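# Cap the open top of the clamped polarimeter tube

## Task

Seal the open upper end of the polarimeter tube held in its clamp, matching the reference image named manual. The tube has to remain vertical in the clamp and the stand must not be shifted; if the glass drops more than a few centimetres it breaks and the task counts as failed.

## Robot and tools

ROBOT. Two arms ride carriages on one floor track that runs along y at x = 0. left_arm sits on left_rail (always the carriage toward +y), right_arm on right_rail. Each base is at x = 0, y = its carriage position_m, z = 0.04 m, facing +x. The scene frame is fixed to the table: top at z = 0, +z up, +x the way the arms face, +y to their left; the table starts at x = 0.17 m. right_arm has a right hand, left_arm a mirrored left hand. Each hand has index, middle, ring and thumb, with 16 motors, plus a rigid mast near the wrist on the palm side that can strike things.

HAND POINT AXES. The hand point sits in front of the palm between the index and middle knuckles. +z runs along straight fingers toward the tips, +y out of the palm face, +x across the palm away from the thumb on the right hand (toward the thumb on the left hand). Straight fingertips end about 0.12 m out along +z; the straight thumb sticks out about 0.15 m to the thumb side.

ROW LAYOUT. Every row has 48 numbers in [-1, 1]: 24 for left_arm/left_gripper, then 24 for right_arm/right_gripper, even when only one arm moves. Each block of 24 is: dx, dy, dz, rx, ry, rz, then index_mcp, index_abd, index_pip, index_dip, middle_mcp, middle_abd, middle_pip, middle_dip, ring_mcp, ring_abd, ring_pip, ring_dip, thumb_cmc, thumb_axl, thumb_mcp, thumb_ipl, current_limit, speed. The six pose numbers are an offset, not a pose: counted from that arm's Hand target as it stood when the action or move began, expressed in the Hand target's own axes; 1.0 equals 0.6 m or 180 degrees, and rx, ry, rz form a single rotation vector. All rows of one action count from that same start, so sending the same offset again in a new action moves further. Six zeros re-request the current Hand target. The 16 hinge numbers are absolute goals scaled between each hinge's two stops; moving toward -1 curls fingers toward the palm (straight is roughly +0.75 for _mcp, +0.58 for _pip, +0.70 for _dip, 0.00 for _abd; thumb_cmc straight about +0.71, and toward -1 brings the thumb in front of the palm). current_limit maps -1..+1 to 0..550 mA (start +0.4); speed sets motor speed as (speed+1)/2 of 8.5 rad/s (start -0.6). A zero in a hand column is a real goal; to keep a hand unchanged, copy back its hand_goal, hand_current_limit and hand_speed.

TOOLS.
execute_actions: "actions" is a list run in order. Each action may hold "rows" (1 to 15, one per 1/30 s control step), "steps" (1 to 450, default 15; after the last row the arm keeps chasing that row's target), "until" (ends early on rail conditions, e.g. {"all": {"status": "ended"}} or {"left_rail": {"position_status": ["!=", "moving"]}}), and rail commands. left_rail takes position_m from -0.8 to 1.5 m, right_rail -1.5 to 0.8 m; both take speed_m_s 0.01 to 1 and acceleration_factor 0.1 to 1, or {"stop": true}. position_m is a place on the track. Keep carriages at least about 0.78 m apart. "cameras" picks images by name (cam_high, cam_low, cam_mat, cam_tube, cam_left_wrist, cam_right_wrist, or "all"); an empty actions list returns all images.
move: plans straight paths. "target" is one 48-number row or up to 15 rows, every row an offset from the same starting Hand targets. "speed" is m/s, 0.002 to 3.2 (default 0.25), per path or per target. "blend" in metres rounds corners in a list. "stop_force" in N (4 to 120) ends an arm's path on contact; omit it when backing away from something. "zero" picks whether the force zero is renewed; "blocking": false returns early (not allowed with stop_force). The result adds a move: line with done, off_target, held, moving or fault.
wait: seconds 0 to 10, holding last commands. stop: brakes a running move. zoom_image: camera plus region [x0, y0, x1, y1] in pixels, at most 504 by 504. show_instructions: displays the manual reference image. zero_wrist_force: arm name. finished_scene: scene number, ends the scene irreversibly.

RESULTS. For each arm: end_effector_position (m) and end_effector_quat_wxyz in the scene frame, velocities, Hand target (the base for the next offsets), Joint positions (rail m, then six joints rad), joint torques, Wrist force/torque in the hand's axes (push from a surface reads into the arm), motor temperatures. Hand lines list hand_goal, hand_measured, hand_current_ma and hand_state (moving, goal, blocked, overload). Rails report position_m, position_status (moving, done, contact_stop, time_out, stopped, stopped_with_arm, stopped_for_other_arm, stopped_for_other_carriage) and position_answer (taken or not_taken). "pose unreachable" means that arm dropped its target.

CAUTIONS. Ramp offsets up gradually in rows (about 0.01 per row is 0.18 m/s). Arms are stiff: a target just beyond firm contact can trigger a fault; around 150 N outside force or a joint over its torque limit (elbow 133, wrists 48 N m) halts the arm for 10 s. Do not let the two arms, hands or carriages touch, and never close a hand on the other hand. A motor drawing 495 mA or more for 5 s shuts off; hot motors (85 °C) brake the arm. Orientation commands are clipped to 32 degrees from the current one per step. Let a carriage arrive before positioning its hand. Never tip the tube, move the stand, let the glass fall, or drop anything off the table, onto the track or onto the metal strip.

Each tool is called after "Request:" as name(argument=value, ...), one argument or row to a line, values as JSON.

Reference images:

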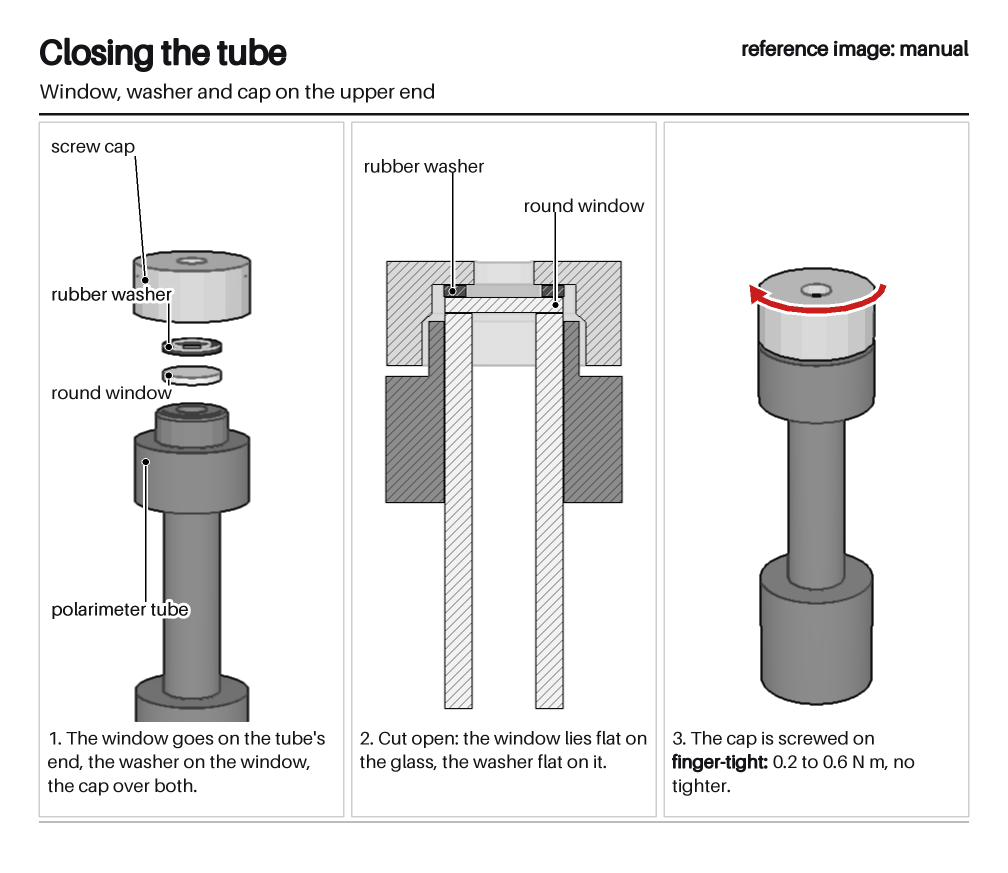

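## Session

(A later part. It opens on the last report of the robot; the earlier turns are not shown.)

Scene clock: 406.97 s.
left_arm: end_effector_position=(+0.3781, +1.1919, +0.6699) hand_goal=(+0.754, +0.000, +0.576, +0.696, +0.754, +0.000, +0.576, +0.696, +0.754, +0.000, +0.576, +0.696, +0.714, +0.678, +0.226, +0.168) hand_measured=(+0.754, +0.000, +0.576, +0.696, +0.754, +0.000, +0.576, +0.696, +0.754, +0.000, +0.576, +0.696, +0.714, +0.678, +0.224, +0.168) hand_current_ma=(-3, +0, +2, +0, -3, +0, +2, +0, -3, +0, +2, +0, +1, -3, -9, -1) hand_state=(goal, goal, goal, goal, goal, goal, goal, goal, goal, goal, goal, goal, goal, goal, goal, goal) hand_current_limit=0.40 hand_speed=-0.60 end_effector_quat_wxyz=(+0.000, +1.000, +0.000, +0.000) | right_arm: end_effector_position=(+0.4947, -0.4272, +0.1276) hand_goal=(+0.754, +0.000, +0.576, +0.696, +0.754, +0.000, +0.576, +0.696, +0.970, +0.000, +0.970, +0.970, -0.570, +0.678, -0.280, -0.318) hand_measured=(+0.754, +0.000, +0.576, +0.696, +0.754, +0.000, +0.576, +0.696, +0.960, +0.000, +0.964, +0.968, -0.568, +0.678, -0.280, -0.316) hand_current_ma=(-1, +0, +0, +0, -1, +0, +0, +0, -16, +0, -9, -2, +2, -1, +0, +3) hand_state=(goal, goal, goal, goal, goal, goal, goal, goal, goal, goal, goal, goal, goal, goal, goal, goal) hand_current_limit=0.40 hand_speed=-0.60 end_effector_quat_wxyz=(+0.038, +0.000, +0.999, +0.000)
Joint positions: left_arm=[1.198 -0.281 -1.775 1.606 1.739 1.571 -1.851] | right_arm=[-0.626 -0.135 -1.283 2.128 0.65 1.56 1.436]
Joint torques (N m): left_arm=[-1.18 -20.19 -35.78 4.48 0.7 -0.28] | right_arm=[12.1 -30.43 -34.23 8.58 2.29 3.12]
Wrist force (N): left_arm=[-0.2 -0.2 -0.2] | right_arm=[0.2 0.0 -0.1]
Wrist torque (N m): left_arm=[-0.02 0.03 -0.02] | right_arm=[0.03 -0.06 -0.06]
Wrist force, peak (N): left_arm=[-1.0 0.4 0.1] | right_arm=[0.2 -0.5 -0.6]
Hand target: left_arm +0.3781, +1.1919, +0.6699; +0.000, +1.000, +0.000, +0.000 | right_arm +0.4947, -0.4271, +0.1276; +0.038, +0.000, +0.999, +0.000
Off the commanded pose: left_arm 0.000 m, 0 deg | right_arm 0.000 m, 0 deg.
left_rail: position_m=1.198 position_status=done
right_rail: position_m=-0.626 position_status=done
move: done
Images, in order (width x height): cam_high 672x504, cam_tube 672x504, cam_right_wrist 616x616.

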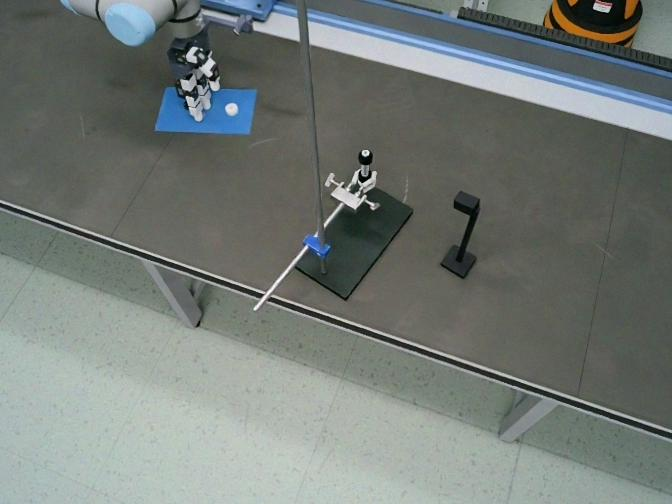

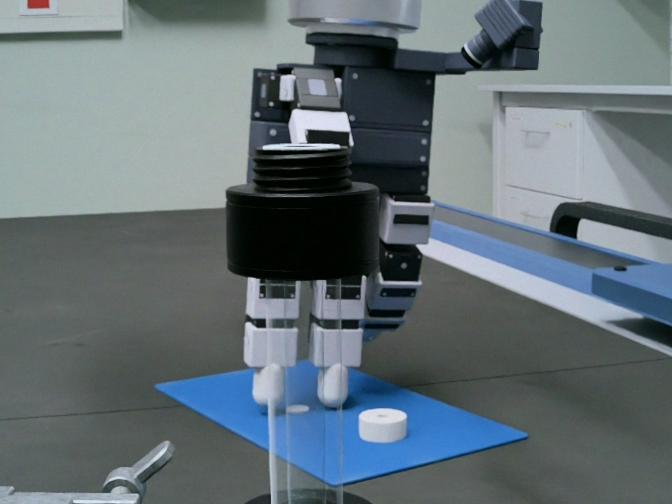

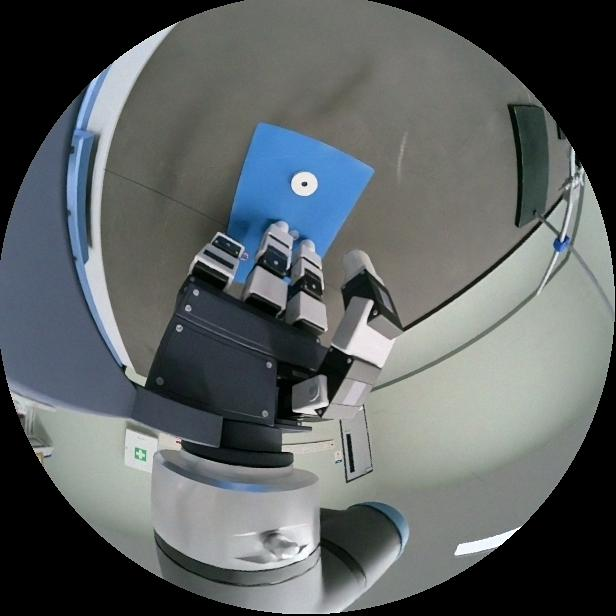

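Request:
move(
  target=[0,0,0,0,0,0,0.754,0,0.576,0.696,0.754,0,0.576,0.696,0.754,0,0.576,0.696,0.714,0.678,0.226,0.168,0.4,-0.6,0,0,0.0083,0,0,0,0.754,0,0.576,0.696,0.754,0,0.576,0.696,0.97,0,0.97,0.97,-0.571,0.678,-0.28,-0.319,0.4,-0.6],
  cameras=[],
  speed=0.01,
  stop_force=4,
)

Request:
move(
  target=[0,0,0,0,0,0,0.754,0,0.576,0.696,0.754,0,0.576,0.696,0.754,0,0.576,0.696,0.714,0.678,0.226,0.168,0.4,-0.6,0,0,0,0,0,0,0.754,-0.08,0.576,0.696,0.754,0.08,0.576,0.696,0.97,0,0.97,0.97,-0.571,0.678,-0.28,-0.319,0.4,-0.9],
  cameras=["cam_high","cam_tube","cam_right_wrist"],
  speed=0.02,
)

Request:
zoom_image(
  camera="cam_tube",
  region=[250, 360, 350, 435],
)

Request:
zoom_image(
  camera="cam_right_wrist",
  region=[260, 200, 340, 280],
)

Scene clock: 428.17 s.
left_arm: end_effector_position=(+0.3781, +1.1919, +0.6699) hand_goal=(+0.754, +0.000, +0.576, +0.696, +0.754, +0.000, +0.576, +0.696, +0.754, +0.000, +0.576, +0.696, +0.714, +0.678, +0.226, +0.168) hand_measured=(+0.754, +0.000, +0.576, +0.696, +0.754, +0.000, +0.576, +0.696, +0.754, +0.000, +0.576, +0.696, +0.714, +0.678, +0.224, +0.168) hand_current_ma=(-3, +0, +2, +0, -3, +0, +2, +0, -3, +0, +2, +0, +1, -3, -9, -1) hand_state=(goal, goal, goal, goal, goal, goal, goal, goal, goal, goal, goal, goal, goal, goal, goal, goal) hand_current_limit=0.40 hand_speed=-0.60 end_effector_quat_wxyz=(+0.000, +1.000, +0.000, +0.000) | right_arm: end_effector_position=(+0.4949, -0.4271, +0.1256) hand_goal=(+0.754, +0.000, +0.576, +0.696, +0.754, +0.000, +0.576, +0.696, +0.970, +0.000, +0.970, +0.970, -0.570, +0.678, -0.280, -0.318) hand_measured=(+0.754, +0.000, +0.576, +0.696, +0.754, +0.000, +0.576, +0.696, +0.960, +0.000, +0.964, +0.968, -0.568, +0.678, -0.280, -0.316) hand_current_ma=(-1, +0, +0, +0, -1, +1, +0, +0, -16, +0, -9, -2, +2, -1, +0, +3) hand_state=(goal, goal, goal, goal, goal, goal, goal, goal, goal, goal, goal, goal, goal, goal, goal, goal) hand_current_limit=0.40 hand_speed=-0.60 end_effector_quat_wxyz=(+0.038, +0.000, +0.999, +0.000)
Joint positions: left_arm=[1.198 -0.281 -1.775 1.606 1.739 1.571 -1.851] | right_arm=[-0.626 -0.135 -1.28 2.129 0.646 1.561 1.436]
Joint torques (N m): left_arm=[-2.05 -20.07 -35.36 4.5 0.68 -0.58] | right_arm=[10.77 -57.18 -33.31 7.81 2.24 2.14]
Wrist force (N): left_arm=[0.0 0.1 0.5] | right_arm=[0.1 -0.3 -4.7]
Wrist torque (N m): left_arm=[-0.03 0.01 -0.01] | right_arm=[0.36 0.06 -0.06]
Wrist force, peak (N): left_arm=[-0.5 0.8 -0.2] | right_arm=[-0.1 -0.4 -8.7]
Hand target: left_arm +0.3781, +1.1919, +0.6699; +0.000, +1.000, +0.000, +0.000 | right_arm +0.4949, -0.4271, +0.1256; +0.038, +0.000, +0.999, +0.000 (not the last commanded pose)
Off the commanded pose: left_arm 0.000 m, 0 deg | right_arm 0.003 m, 0 deg.
left_rail: position_m=1.198 position_status=done
right_rail: position_m=-0.626 position_status=done
move: contact (right_arm)
No camera images: "cameras" was empty.

Scene clock: 428.67 s.
left_arm: end_effector_position=(+0.3781, +1.1919, +0.6699) hand_goal=(+0.754, +0.000, +0.576, +0.696, +0.754, +0.000, +0.576, +0.696, +0.754, +0.000, +0.576, +0.696, +0.714, +0.678, +0.226, +0.168) hand_measured=(+0.754, +0.000, +0.576, +0.696, +0.754, +0.000, +0.576, +0.696, +0.754, +0.000, +0.576, +0.696, +0.714, +0.678, +0.224, +0.168) hand_current_ma=(-3, +0, +2, +0, -3, +0, +2, +0, -3, +0, +2, +0, +1, -3, -9, -1) hand_state=(goal, goal, goal, goal, goal, goal, goal, goal, goal, goal, goal, goal, goal, goal, goal, goal) hand_current_limit=0.40 hand_speed=-0.60 end_effector_quat_wxyz=(+0.000, +1.000, +0.000, +0.000) | right_arm: end_effector_position=(+0.4949, -0.4271, +0.1256) hand_goal=(+0.754, -0.080, +0.576, +0.696, +0.754, +0.080, +0.576, +0.696, +0.970, +0.000, +0.970, +0.970, -0.570, +0.678, -0.280, -0.318) hand_measured=(+0.754, -0.076, +0.576, +0.696, +0.754, +0.008, +0.576, +0.696, +0.960, +0.000, +0.964, +0.968, -0.568, +0.678, -0.280, -0.316) hand_current_ma=(-1, +3, +0, +0, -1, -183, +0, +0, -16, +0, -9, -2, +2, -1, +0, +3) hand_state=(goal, goal, goal, goal, goal, blocked, goal, goal, goal, goal, goal, goal, goal, goal, goal, goal) hand_current_limit=0.40 hand_speed=-0.90 end_effector_quat_wxyz=(+0.038, +0.000, +0.999, +0.000)
Joint positions: left_arm=[1.198 -0.281 -1.775 1.606 1.739 1.571 -1.851] | right_arm=[-0.626 -0.135 -1.28 2.129 0.646 1.561 1.436]
Joint torques (N m): left_arm=[-1.58 -20.89 -35.48 4.51 0.82 -0.33] | right_arm=[8.96 -56.21 -33.74 6.45 2.13 1.6]
Wrist force (N): left_arm=[-0.3 0.1 0.4] | right_arm=[2.1 -0.2 -4.8]
Wrist torque (N m): left_arm=[-0.03 0.05 -0.03] | right_arm=[0.39 0.26 0.09]
Wrist force, peak (N): left_arm=[-0.3 0.5 0.1] | right_arm=[2.2 -0.5 -4.9]
Hand target: left_arm +0.3781, +1.1919, +0.6699; +0.000, +1.000, +0.000, +0.000 | right_arm +0.4949, -0.4271, +0.1256; +0.038, +0.000, +0.999, +0.000
Off the commanded pose: left_arm 0.000 m, 0 deg | right_arm 0.000 m, 0 deg.
left_rail: position_m=1.198 position_status=done
right_rail: position_m=-0.626 position_status=done
move: done
Images, in order (width x height): cam_high 672x504, cam_tube 672x504, cam_right_wrist 616x616.

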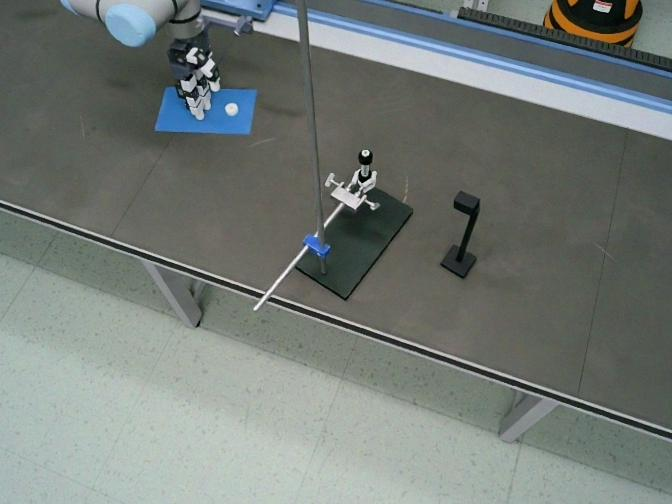

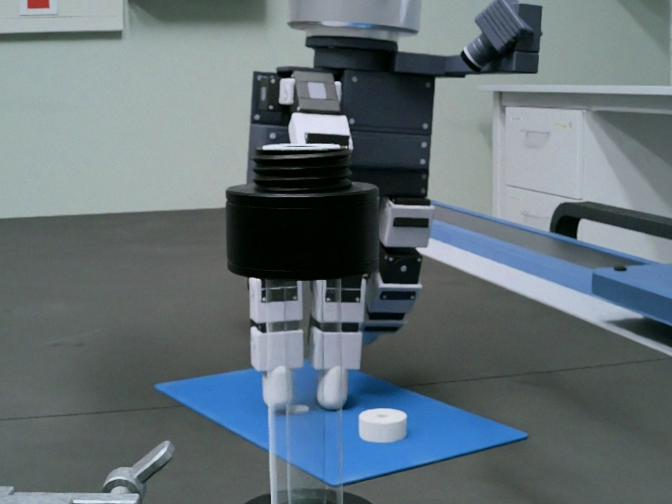

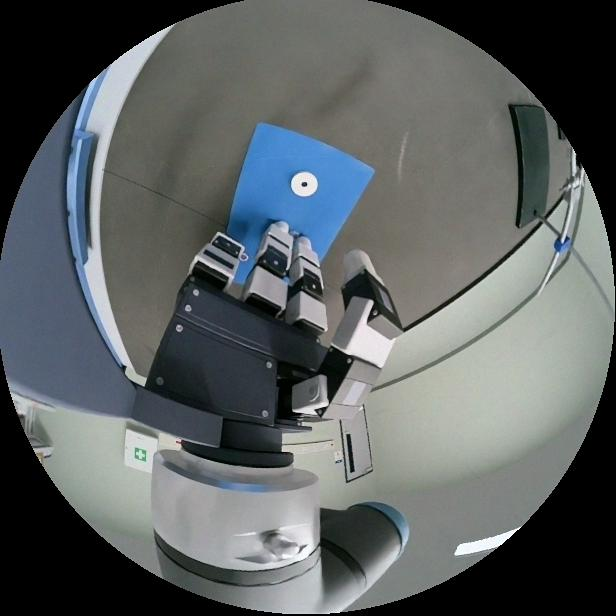

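Scaled by 5.040 from the camera's 672x504 image, which has a finer 960x720 frame.

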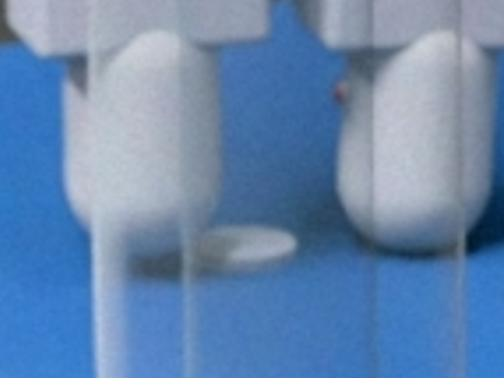

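Scaled by 6.300 from the camera's 616x616 image, which has a finer 880x880 frame.

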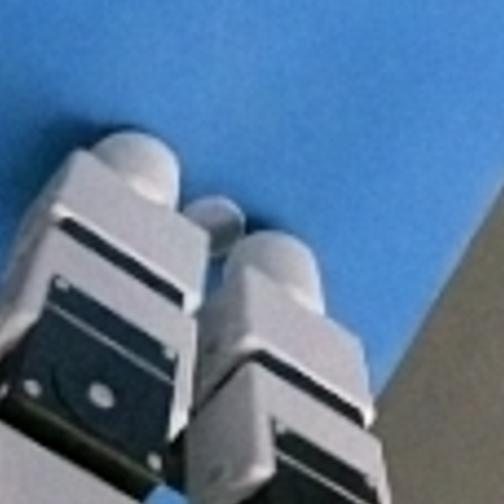

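Request:
move(
  target=[
    [0,0,0,0,0,0,0.754,0,0.576,0.696,0.754,0,0.576,0.696,0.754,0,0.576,0.696,0.714,0.678,0.226,0.168,0.4,-0.6,0,0,-0.0033,0,0,0,0.754,-0.06,0.576,0.696,0.754,0.06,0.576,0.696,0.97,0,0.97,0.97,-0.571,0.678,-0.28,-0.319,0.4,-0.8],
    [0,0,0,0,0,0,0.754,0,0.576,0.696,0.754,0,0.576,0.696,0.754,0,0.576,0.696,0.714,0.678,0.226,0.168,0.4,-0.6,-0.0057,0,-0.0033,0,0.0052,0,0.754,-0.06,0.576,0.696,0.754,0.06,0.576,0.696,0.97,0,0.97,0.97,-0.571,0.678,-0.28,-0.319,0.4,-0.8],
  ],
  cameras=[],
  speed=0.02,
)

Request:
move(
  target=[0,0,0,0,0,0,0.754,0,0.576,0.696,0.754,0,0.576,0.696,0.754,0,0.576,0.696,0.714,0.678,0.226,0.168,0.4,-0.6,0,0,0.01,0,0,0,0.754,-0.06,0.576,0.696,0.754,0.06,0.576,0.696,0.97,0,0.97,0.97,-0.571,0.678,-0.28,-0.319,0.4,-0.8],
  cameras=["cam_high","cam_tube","cam_right_wrist"],
  speed=0.005,
  stop_force=4,
)

Request:
zoom_image(
  camera="cam_tube",
  region=[250, 360, 350, 435],
)

Request:
zoom_image(
  camera="cam_right_wrist",
  region=[260, 200, 340, 280],
)

Scene clock: 448.50 s.
left_arm: end_effector_position=(+0.3781, +1.1919, +0.6699) hand_goal=(+0.754, +0.000, +0.576, +0.696, +0.754, +0.000, +0.576, +0.696, +0.754, +0.000, +0.576, +0.696, +0.714, +0.678, +0.226, +0.168) hand_measured=(+0.754, +0.000, +0.576, +0.696, +0.754, +0.000, +0.576, +0.696, +0.754, +0.000, +0.576, +0.696, +0.714, +0.678, +0.224, +0.168) hand_current_ma=(-3, +0, +2, +0, -3, +0, +2, +0, -3, +0, +2, +0, +1, -3, -9, -1) hand_state=(goal, goal, goal, goal, goal, goal, goal, goal, goal, goal, goal, goal, goal, goal, goal, goal) hand_current_limit=0.40 hand_speed=-0.60 end_effector_quat_wxyz=(+0.000, +1.000, +0.000, +0.000) | right_arm: end_effector_position=(+0.4981, -0.4271, +0.1278) hand_goal=(+0.754, -0.060, +0.576, +0.696, +0.754, +0.060, +0.576, +0.696, +0.970, +0.000, +0.970, +0.970, -0.570, +0.678, -0.280, -0.318) hand_measured=(+0.754, -0.064, +0.576, +0.696, +0.754, +0.056, +0.576, +0.696, +0.960, +0.000, +0.964, +0.968, -0.568, +0.678, -0.280, -0.316) hand_current_ma=(-1, -3, +0, +0, -1, -4, +0, +0, -16, +0, -9, -2, +2, -1, +0, +3) hand_state=(goal, goal, goal, goal, goal, goal, goal, goal, goal, goal, goal, goal, goal, goal, goal, goal) hand_current_limit=0.40 hand_speed=-0.80 end_effector_quat_wxyz=(+0.030, +0.000, +1.000, +0.000)
Joint positions: left_arm=[1.198 -0.281 -1.775 1.606 1.739 1.571 -1.851] | right_arm=[-0.626 -0.133 -1.272 2.114 0.668 1.563 1.438]
Joint torques (N m): left_arm=[-0.79 -20.92 -35.54 4.45 0.84 -0.44] | right_arm=[15.81 -30.85 -35.15 8.92 2.48 3.12]
Wrist force (N): left_arm=[0.1 0.3 0.2] | right_arm=[0.0 -0.2 -0.1]
Wrist torque (N m): left_arm=[0.02 -0.02 0.00] | right_arm=[0.00 -0.05 -0.07]
Wrist force, peak (N): left_arm=[-0.6 0.7 0.4] | right_arm=[2.4 -0.5 -4.9]
Hand target: left_arm +0.3781, +1.1919, +0.6699; +0.000, +1.000, +0.000, +0.000 | right_arm +0.4982, -0.4271, +0.1278; +0.030, +0.000, +1.000, +0.000
Off the commanded pose: left_arm 0.000 m, 0 deg | right_arm 0.000 m, 0 deg.
left_rail: position_m=1.198 position_status=done
right_rail: position_m=-0.626 position_status=done
move: done
No camera images: "cameras" was empty.

Scene clock: 450.37 s.
left_arm: end_effector_position=(+0.3781, +1.1919, +0.6699) hand_goal=(+0.754, +0.000, +0.576, +0.696, +0.754, +0.000, +0.576, +0.696, +0.754, +0.000, +0.576, +0.696, +0.714, +0.678, +0.226, +0.168) hand_measured=(+0.754, +0.000, +0.576, +0.696, +0.754, +0.000, +0.576, +0.696, +0.754, +0.000, +0.576, +0.696, +0.714, +0.678, +0.224, +0.168) hand_current_ma=(-3, +0, +2, +0, -3, +0, +2, +0, -3, +0, +2, +0, +1, -3, -9, -1) hand_state=(goal, goal, goal, goal, goal, goal, goal, goal, goal, goal, goal, goal, goal, goal, goal, goal) hand_current_limit=0.40 hand_speed=-0.60 end_effector_quat_wxyz=(+0.000, +1.000, +0.000, +0.000) | right_arm: end_effector_position=(+0.4983, -0.4271, +0.1249) hand_goal=(+0.754, -0.060, +0.576, +0.696, +0.754, +0.060, +0.576, +0.696, +0.970, +0.000, +0.970, +0.970, -0.570, +0.678, -0.280, -0.318) hand_measured=(+0.754, -0.064, +0.576, +0.696, +0.754, +0.056, +0.576, +0.696, +0.960, +0.000, +0.964, +0.968, -0.568, +0.678, -0.280, -0.316) hand_current_ma=(-1, -3, +0, +0, -1, -3, +0, +0, -16, +0, -9, -2, +2, -1, +0, +3) hand_state=(goal, goal, goal, goal, goal, goal, goal, goal, goal, goal, goal, goal, goal, goal, goal, goal) hand_current_limit=0.40 hand_speed=-0.80 end_effector_quat_wxyz=(+0.030, +0.000, +1.000, +0.000)
Joint positions: left_arm=[1.198 -0.281 -1.775 1.606 1.739 1.571 -1.851] | right_arm=[-0.626 -0.133 -1.267 2.115 0.663 1.563 1.438]
Joint torques (N m): left_arm=[-1.3 -21.32 -35.13 4.38 0.72 -0.38] | right_arm=[13.21 -57 -33.43 7.9 2.2 2.65]
Wrist force (N): left_arm=[-0.1 0.1 -0.2] | right_arm=[0.3 -0.3 -4.7]
Wrist torque (N m): left_arm=[0.03 0.02 -0.01] | right_arm=[0.36 0.07 -0.05]
Wrist force, peak (N): left_arm=[-0.8 0.2 0.2] | right_arm=[0.3 -0.4 -6.1]
Hand target: left_arm +0.3781, +1.1919, +0.6699; +0.000, +1.000, +0.000, +0.000 | right_arm +0.4983, -0.4271, +0.1249; +0.030, +0.000, +1.000, +0.000 (not the last commanded pose)
Off the commanded pose: left_arm 0.000 m, 0 deg | right_arm 0.003 m, 0 deg.
left_rail: position_m=1.198 position_status=done
right_rail: position_m=-0.626 position_status=done
move: contact (right_arm)
Images, in order (width x height): cam_high 672x504, cam_tube 672x504, cam_right_wrist 616x616.

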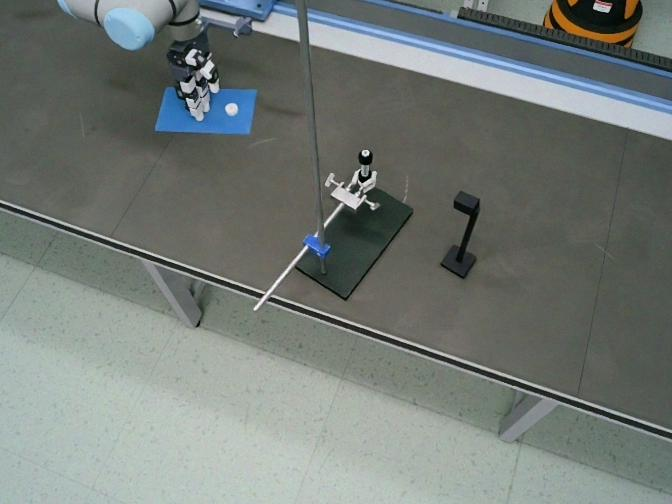

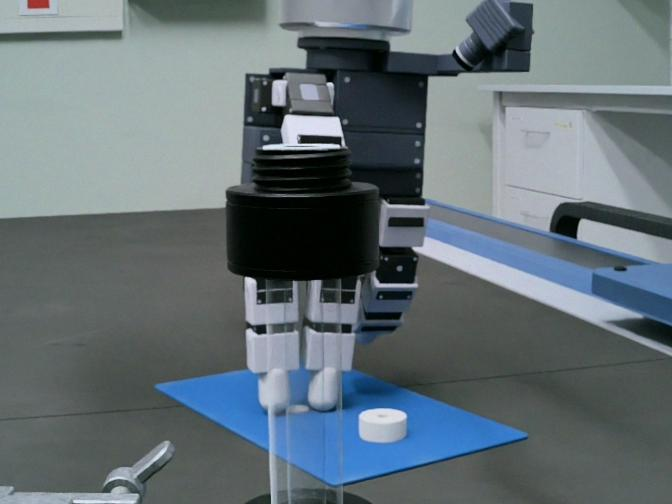

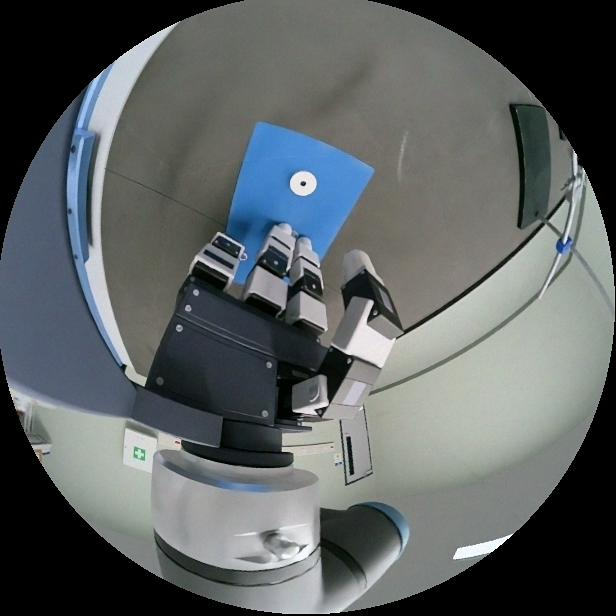

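Scaled by 5.040 from the camera's 672x504 image, which has a finer 960x720 frame.

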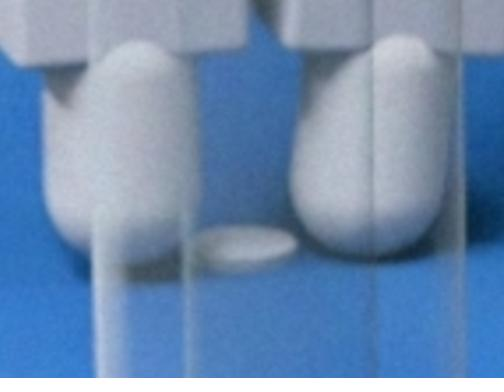

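Scaled by 6.300 from the camera's 616x616 image, which has a finer 880x880 frame.

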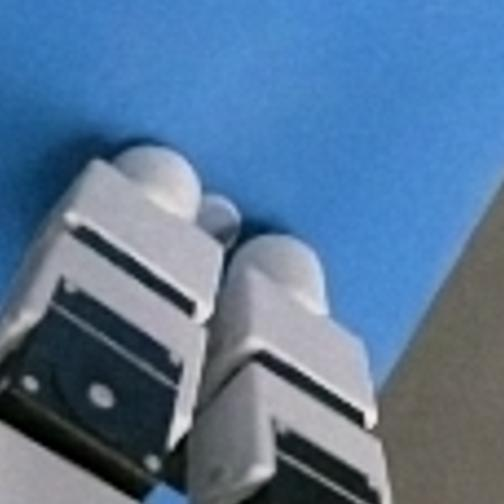

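Request:
move(
  target=[0,0,0,0,0,0,0.754,0,0.576,0.696,0.754,0,0.576,0.696,0.754,0,0.576,0.696,0.714,0.678,0.226,0.168,0.4,-0.6,0,0,-0.0007,0,0,0,0.754,-0.06,0.576,0.696,0.754,0.06,0.576,0.696,0.97,0,0.97,0.97,-0.571,0.678,-0.28,-0.319,0.4,-0.95],
  cameras=[],
  speed=0.005,
)

Request:
move(
  target=[0,0,0,0,0,0,0.754,0,0.576,0.696,0.754,0,0.576,0.696,0.754,0,0.576,0.696,0.714,0.678,0.226,0.168,0.4,-0.6,0,0,0,0,0,0,0.754,-0.11,0.576,0.696,0.754,0.11,0.576,0.696,0.97,0,0.97,0.97,-0.571,0.678,-0.28,-0.319,0.4,-0.95],
  cameras=["cam_high","cam_tube","cam_right_wrist"],
  speed=0.02,
)

Request:
zoom_image(
  camera="cam_tube",
  region=[250, 360, 350, 435],
)

Request:
zoom_image(
  camera="cam_right_wrist",
  region=[260, 200, 340, 280],
)

Scene clock: 458.40 s.
left_arm: end_effector_position=(+0.3781, +1.1919, +0.6699) hand_goal=(+0.754, +0.000, +0.576, +0.696, +0.754, +0.000, +0.576, +0.696, +0.754, +0.000, +0.576, +0.696, +0.714, +0.678, +0.226, +0.168) hand_measured=(+0.754, +0.000, +0.576, +0.696, +0.754, +0.000, +0.576, +0.696, +0.754, +0.000, +0.576, +0.696, +0.714, +0.678, +0.224, +0.168) hand_current_ma=(-3, +0, +2, +0, -3, +0, +2, +0, -3, +0, +2, +0, +1, -3, -9, -1) hand_state=(goal, goal, goal, goal, goal, goal, goal, goal, goal, goal, goal, goal, goal, goal, goal, goal) hand_current_limit=0.40 hand_speed=-0.60 end_effector_quat_wxyz=(+0.000, +1.000, +0.000, +0.000) | right_arm: end_effector_position=(+0.4983, -0.4271, +0.1253) hand_goal=(+0.754, -0.060, +0.576, +0.696, +0.754, +0.060, +0.576, +0.696, +0.970, +0.000, +0.970, +0.970, -0.570, +0.678, -0.280, -0.318) hand_measured=(+0.754, -0.064, +0.576, +0.696, +0.754, +0.056, +0.576, +0.696, +0.960, +0.000, +0.964, +0.968, -0.568, +0.678, -0.280, -0.316) hand_current_ma=(-1, -3, +0, +0, -1, -3, +0, +0, -16, +0, -9, -2, +2, -1, +0, +3) hand_state=(goal, goal, goal, goal, goal, goal, goal, goal, goal, goal, goal, goal, goal, goal, goal, goal) hand_current_limit=0.40 hand_speed=-0.95 end_effector_quat_wxyz=(+0.030, +0.000, +1.000, +0.000)
Joint positions: left_arm=[1.198 -0.281 -1.775 1.606 1.739 1.571 -1.851] | right_arm=[-0.626 -0.133 -1.268 2.115 0.664 1.563 1.438]
Joint torques (N m): left_arm=[-0.35 -19.82 -34.64 4.32 0.83 -0.42] | right_arm=[5.82 -60.39 -34.71 8.48 2.04 0.89]
Wrist force (N): left_arm=[-0.2 -0.4 -0.1] | right_arm=[0.1 -0.2 -0.5]
Wrist torque (N m): left_arm=[-0.04 0.01 -0.01] | right_arm=[0.04 -0.04 -0.06]
Wrist force, peak (N): left_arm=[-0.7 0.4 -0.6] | right_arm=[0.5 -0.3 -5.0]
Hand target: left_arm +0.3781, +1.1919, +0.6699; +0.000, +1.000, +0.000, +0.000 | right_arm +0.4983, -0.4271, +0.1253; +0.030, +0.000, +1.000, +0.000
Off the commanded pose: left_arm 0.000 m, 0 deg | right_arm 0.000 m, 0 deg.
left_rail: position_m=1.198 position_status=done
right_rail: position_m=-0.626 position_status=done
move: done
No camera images: "cameras" was empty.

Scene clock: 458.90 s.
left_arm: end_effector_position=(+0.3781, +1.1919, +0.6699) hand_goal=(+0.754, +0.000, +0.576, +0.696, +0.754, +0.000, +0.576, +0.696, +0.754, +0.000, +0.576, +0.696, +0.714, +0.678, +0.226, +0.168) hand_measured=(+0.754, +0.000, +0.576, +0.696, +0.754, +0.000, +0.576, +0.696, +0.754, +0.000, +0.576, +0.696, +0.714, +0.678, +0.224, +0.168) hand_current_ma=(-3, +0, +2, +0, -3, +0, +2, +0, -3, +0, +2, +0, +1, -3, -9, -1) hand_state=(goal, goal, goal, goal, goal, goal, goal, goal, goal, goal, goal, goal, goal, goal, goal, goal) hand_current_limit=0.40 hand_speed=-0.60 end_effector_quat_wxyz=(+0.000, +1.000, +0.000, +0.000) | right_arm: end_effector_position=(+0.4983, -0.4271, +0.1253) hand_goal=(+0.754, -0.110, +0.576, +0.696, +0.754, +0.110, +0.576, +0.696, +0.970, +0.000, +0.970, +0.970, -0.570, +0.678, -0.280, -0.318) hand_measured=(+0.754, -0.100, +0.576, +0.696, +0.754, +0.088, +0.576, +0.696, +0.960, +0.000, +0.964, +0.968, -0.568, +0.678, -0.280, -0.316) hand_current_ma=(-1, +12, +0, +0, -1, -39, +0, +0, -16, +0, -9, -2, +2, -1, +0, +3) hand_state=(goal, goal, goal, goal, goal, blocked, goal, goal, goal, goal, goal, goal, goal, goal, goal, goal) hand_current_limit=0.40 hand_speed=-0.95 end_effector_quat_wxyz=(+0.030, +0.000, +1.000, +0.000)
Joint positions: left_arm=[1.198 -0.281 -1.775 1.606 1.739 1.571 -1.851] | right_arm=[-0.626 -0.133 -1.268 2.115 0.664 1.563 1.438]
Joint torques (N m): left_arm=[-1.72 -20.71 -34.54 4.45 0.95 -0.54] | right_arm=[4.7 -59.53 -34.27 7.77 1.76 0.62]
Wrist force (N): left_arm=[-0.3 0.1 0.1] | right_arm=[0.0 -0.2 0.1]
Wrist torque (N m): left_arm=[-0.01 0.05 -0.03] | right_arm=[-0.02 -0.05 -0.07]
Wrist force, peak (N): left_arm=[-0.7 0.3 -0.3] | right_arm=[1.0 -0.1 -1.1]
Hand target: left_arm +0.3781, +1.1919, +0.6699; +0.000, +1.000, +0.000, +0.000 | right_arm +0.4983, -0.4271, +0.1253; +0.030, +0.000, +1.000, +0.000
Off the commanded pose: left_arm 0.000 m, 0 deg | right_arm 0.000 m, 0 deg.
left_rail: position_m=1.198 position_status=done
right_rail: position_m=-0.626 position_status=done
move: done
Images, in order (width x height): cam_high 672x504, cam_tube 672x504, cam_right_wrist 616x616.

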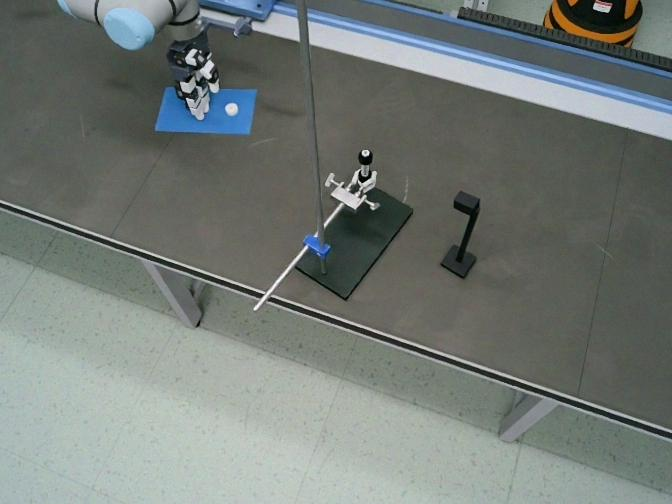

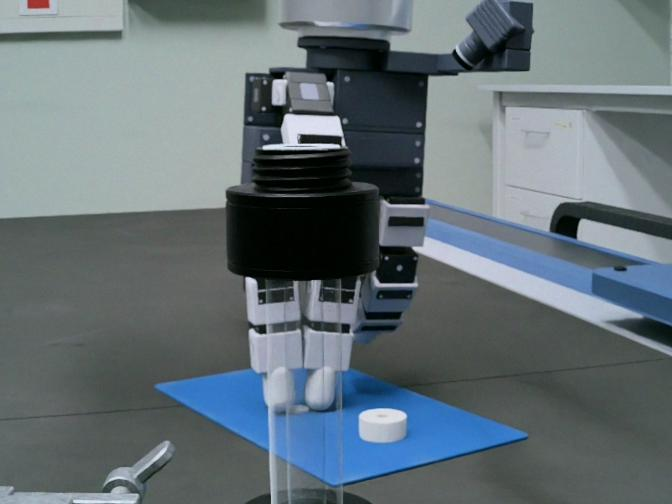

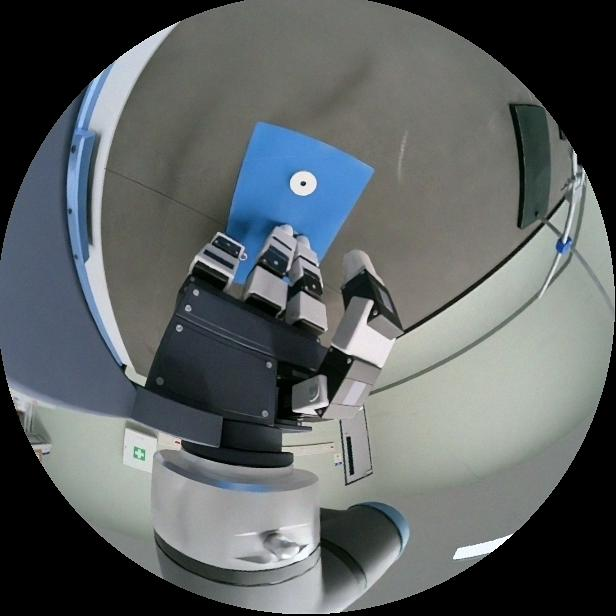

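Scaled by 5.040 from the camera's 672x504 image, which has a finer 960x720 frame.

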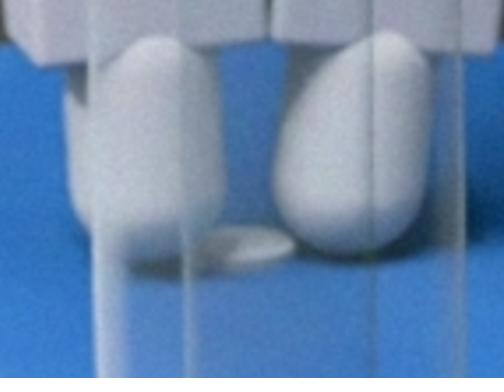

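Scaled by 6.300 from the camera's 616x616 image, which has a finer 880x880 frame.

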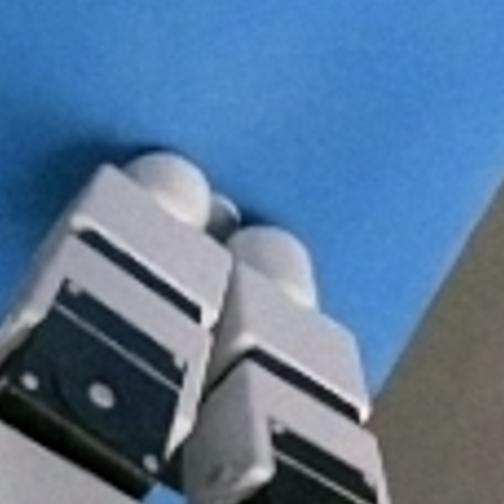

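Request:
move(
  target=[0,0,0,0,0,0,0.754,0,0.576,0.696,0.754,0,0.576,0.696,0.754,0,0.576,0.696,0.714,0.678,0.226,0.168,0.4,-0.6,0,0,0,0,0,0,0.754,-0.19,0.576,0.696,0.754,0.19,0.576,0.696,0.97,0,0.97,0.97,-0.571,0.678,-0.28,-0.319,0.4,-0.95],
  cameras=["cam_tube","cam_right_wrist"],
  speed=0.02,
)

Request:
zoom_image(
  camera="cam_tube",
  region=[250, 360, 350, 435],
)

Request:
zoom_image(
  camera="cam_right_wrist",
  region=[260, 200, 340, 280],
)

Scene clock: 469.10 s.
left_arm: end_effector_position=(+0.3781, +1.1919, +0.6699) hand_goal=(+0.754, +0.000, +0.576, +0.696, +0.754, +0.000, +0.576, +0.696, +0.754, +0.000, +0.576, +0.696, +0.714, +0.678, +0.226, +0.168) hand_measured=(+0.754, +0.000, +0.576, +0.696, +0.754, +0.000, +0.576, +0.696, +0.754, +0.000, +0.576, +0.696, +0.714, +0.678, +0.224, +0.168) hand_current_ma=(-3, +0, +2, +0, -3, +0, +2, +0, -3, +0, +2, +0, +1, -3, -9, -1) hand_state=(goal, goal, goal, goal, goal, goal, goal, goal, goal, goal, goal, goal, goal, goal, goal, goal) hand_current_limit=0.40 hand_speed=-0.60 end_effector_quat_wxyz=(+0.000, +1.000, +0.000, +0.000) | right_arm: end_effector_position=(+0.4983, -0.4271, +0.1253) hand_goal=(+0.754, -0.190, +0.576, +0.696, +0.754, +0.190, +0.576, +0.696, +0.970, +0.000, +0.970, +0.970, -0.570, +0.678, -0.280, -0.318) hand_measured=(+0.754, -0.102, +0.576, +0.696, +0.754, +0.096, +0.576, +0.696, +0.960, +0.000, +0.964, +0.968, -0.568, +0.678, -0.280, -0.316) hand_current_ma=(-1, +239, +0, +0, -1, -259, +0, +0, -16, +0, -9, -2, +2, -1, +0, +3) hand_state=(goal, blocked, goal, goal, goal, blocked, goal, goal, goal, goal, goal, goal, goal, goal, goal, goal) hand_current_limit=0.40 hand_speed=-0.95 end_effector_quat_wxyz=(+0.030, +0.000, +1.000, +0.000)
Joint positions: left_arm=[1.198 -0.281 -1.775 1.606 1.739 1.571 -1.851] | right_arm=[-0.626 -0.133 -1.268 2.115 0.664 1.563 1.438]
Joint torques (N m): left_arm=[-0.65 -20.77 -34.67 4.42 0.91 -0.46] | right_arm=[-8.19 -58.97 -35.2 4.06 1.42 -2.91]
Wrist force (N): left_arm=[-0.2 0.3 0.2] | right_arm=[0.0 -0.5 0.2]
Wrist torque (N m): left_arm=[0.01 0.03 -0.03] | right_arm=[-0.06 -0.06 -0.07]
Wrist force, peak (N): left_arm=[-0.5 0.5 0.7] | right_arm=[0.1 -0.8 0.0]
Hand target: left_arm +0.3781, +1.1919, +0.6699; +0.000, +1.000, +0.000, +0.000 | right_arm +0.4983, -0.4271, +0.1253; +0.030, +0.000, +1.000, +0.000
Off the commanded pose: left_arm 0.000 m, 0 deg | right_arm 0.000 m, 0 deg.
left_rail: position_m=1.198 position_status=done
right_rail: position_m=-0.626 position_status=done
move: done
Images, in order (width x height): cam_tube 672x504, cam_right_wrist 616x616.

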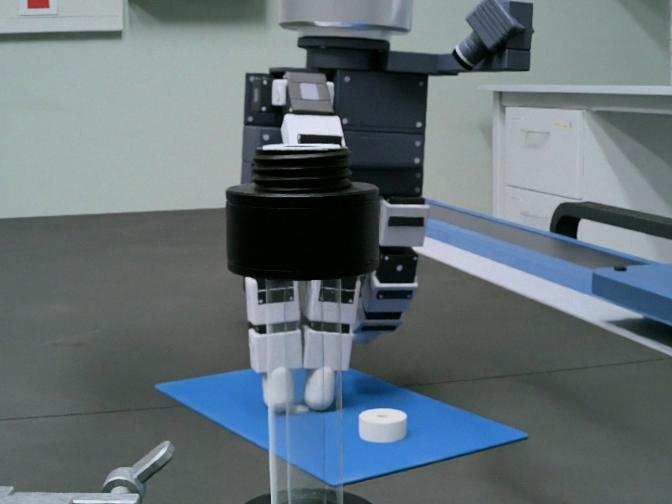

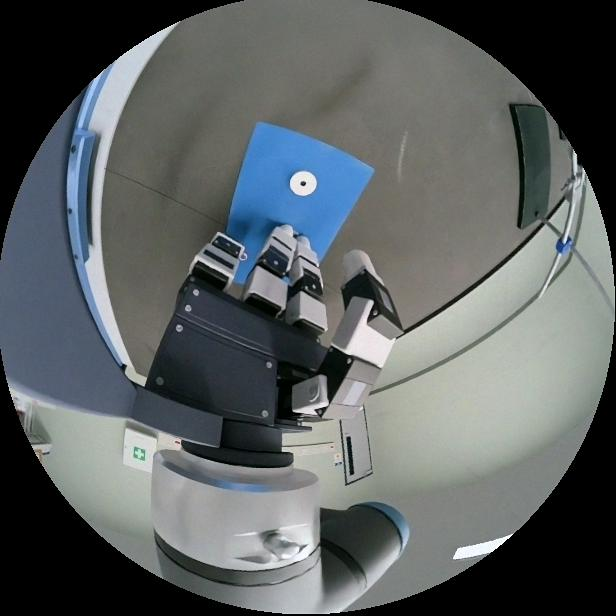

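Scaled by 5.040 from the camera's 672x504 image, which has a finer 960x720 frame.

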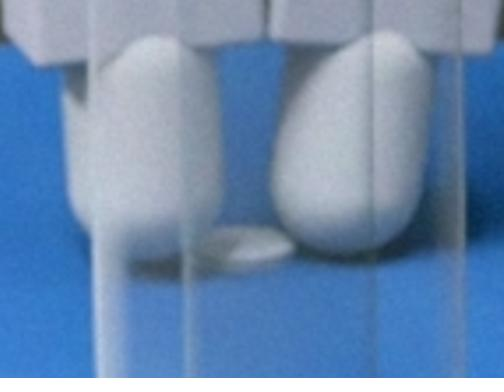

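Scaled by 6.300 from the camera's 616x616 image, which has a finer 880x880 frame.

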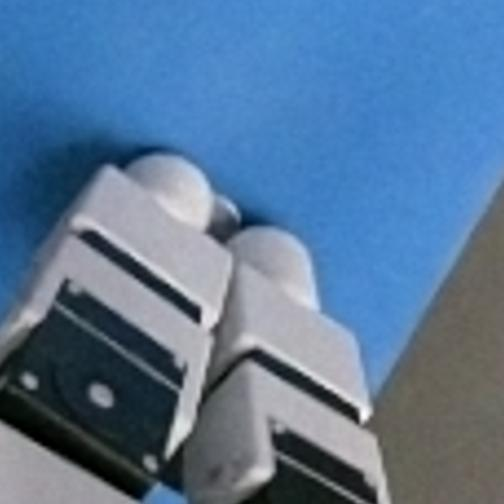

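Request:
move(
  target=[0,0,0,0,0,0,0.754,0,0.576,0.696,0.754,0,0.576,0.696,0.754,0,0.576,0.696,0.714,0.678,0.226,0.168,0.4,-0.6,0,0,-0.0166,0,0,0,0.754,-0.19,0.576,0.696,0.754,0.19,0.576,0.696,0.97,0,0.97,0.97,-0.571,0.678,-0.28,-0.319,0.4,-0.95],
  cameras=["cam_tube","cam_right_wrist"],
  speed=0.01,
)

Request:
zoom_image(
  camera="cam_tube",
  region=[250, 360, 350, 435],
)

Request:
zoom_image(
  camera="cam_right_wrist",
  region=[260, 200, 340, 280],
)

Scene clock: 474.77 s.
left_arm: end_effector_position=(+0.3781, +1.1919, +0.6699) hand_goal=(+0.754, +0.000, +0.576, +0.696, +0.754, +0.000, +0.576, +0.696, +0.754, +0.000, +0.576, +0.696, +0.714, +0.678, +0.226, +0.168) hand_measured=(+0.754, +0.000, +0.576, +0.696, +0.754, +0.000, +0.576, +0.696, +0.754, +0.000, +0.576, +0.696, +0.714, +0.678, +0.224, +0.168) hand_current_ma=(-3, +0, +2, +0, -3, +0, +2, +0, -3, +0, +2, +0, +1, -3, -9, -1) hand_state=(goal, goal, goal, goal, goal, goal, goal, goal, goal, goal, goal, goal, goal, goal, goal, goal) hand_current_limit=0.40 hand_speed=-0.60 end_effector_quat_wxyz=(+0.000, +1.000, +0.000, +0.000) | right_arm: end_effector_position=(+0.4977, -0.4271, +0.1352) hand_goal=(+0.754, -0.190, +0.576, +0.696, +0.754, +0.190, +0.576, +0.696, +0.970, +0.000, +0.970, +0.970, -0.570, +0.678, -0.280, -0.318) hand_measured=(+0.754, -0.102, +0.576, +0.696, +0.754, +0.096, +0.576, +0.696, +0.960, +0.000, +0.964, +0.968, -0.568, +0.678, -0.280, -0.316) hand_current_ma=(-1, +238, +0, +0, -1, -259, +0, +0, -16, +0, -9, -2, +2, -1, +0, +3) hand_state=(goal, blocked, goal, goal, goal, blocked, goal, goal, goal, goal, goal, goal, goal, goal, goal, goal) hand_current_limit=0.40 hand_speed=-0.95 end_effector_quat_wxyz=(+0.030, +0.000, +1.000, +0.000)
Joint positions: left_arm=[1.198 -0.281 -1.775 1.606 1.739 1.571 -1.851] | right_arm=[-0.626 -0.133 -1.283 2.111 0.683 1.563 1.438]
Joint torques (N m): left_arm=[-1.41 -21.5 -34.16 4.34 0.87 -0.37] | right_arm=[-20.54 -59.33 -35.92 8.8 -0.67 -3.43]
Wrist force (N): left_arm=[-0.3 0.2 0.2] | right_arm=[0.1 -0.1 -0.1]
Wrist torque (N m): left_arm=[0.01 0.05 -0.04] | right_arm=[0.01 -0.05 -0.05]
Wrist force, peak (N): left_arm=[-0.8 0.7 -0.1] | right_arm=[-0.4 -0.5 0.2]
Hand target: left_arm +0.3781, +1.1919, +0.6699; +0.000, +1.000, +0.000, +0.000 | right_arm +0.4977, -0.4271, +0.1353; +0.030, +0.000, +1.000, +0.000
Off the commanded pose: left_arm 0.000 m, 0 deg | right_arm 0.000 m, 0 deg.
left_rail: position_m=1.198 position_status=done
right_rail: position_m=-0.626 position_status=done
move: done
Images, in order (width x height): cam_tube 672x504, cam_right_wrist 616x616.

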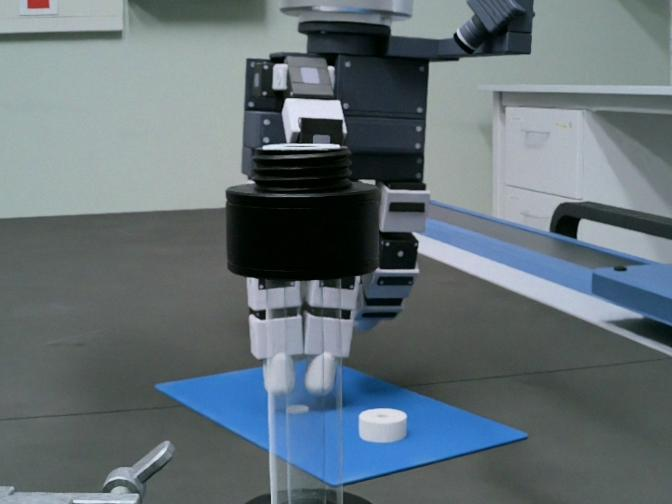

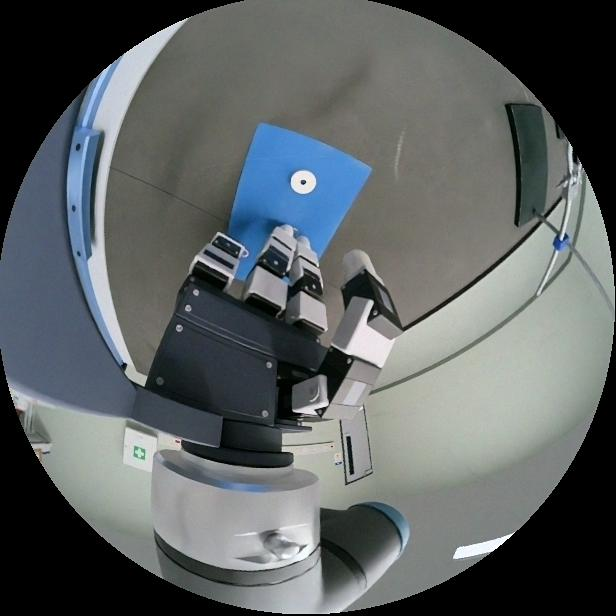

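Scaled by 5.040 from the camera's 672x504 image, which has a finer 960x720 frame.

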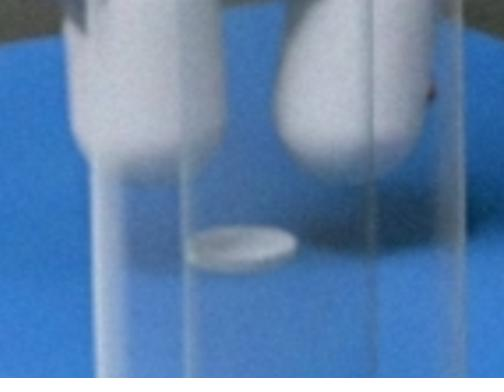

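Scaled by 6.300 from the camera's 616x616 image, which has a finer 880x880 frame.

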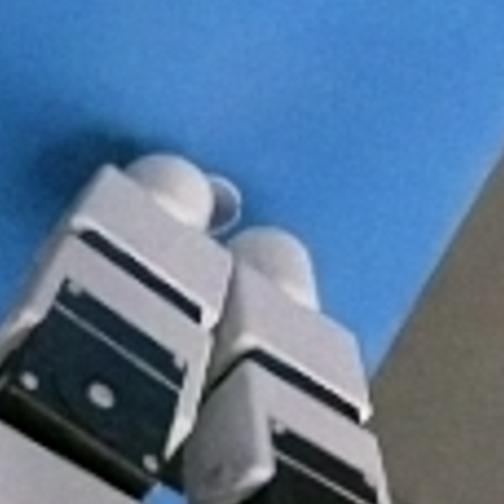

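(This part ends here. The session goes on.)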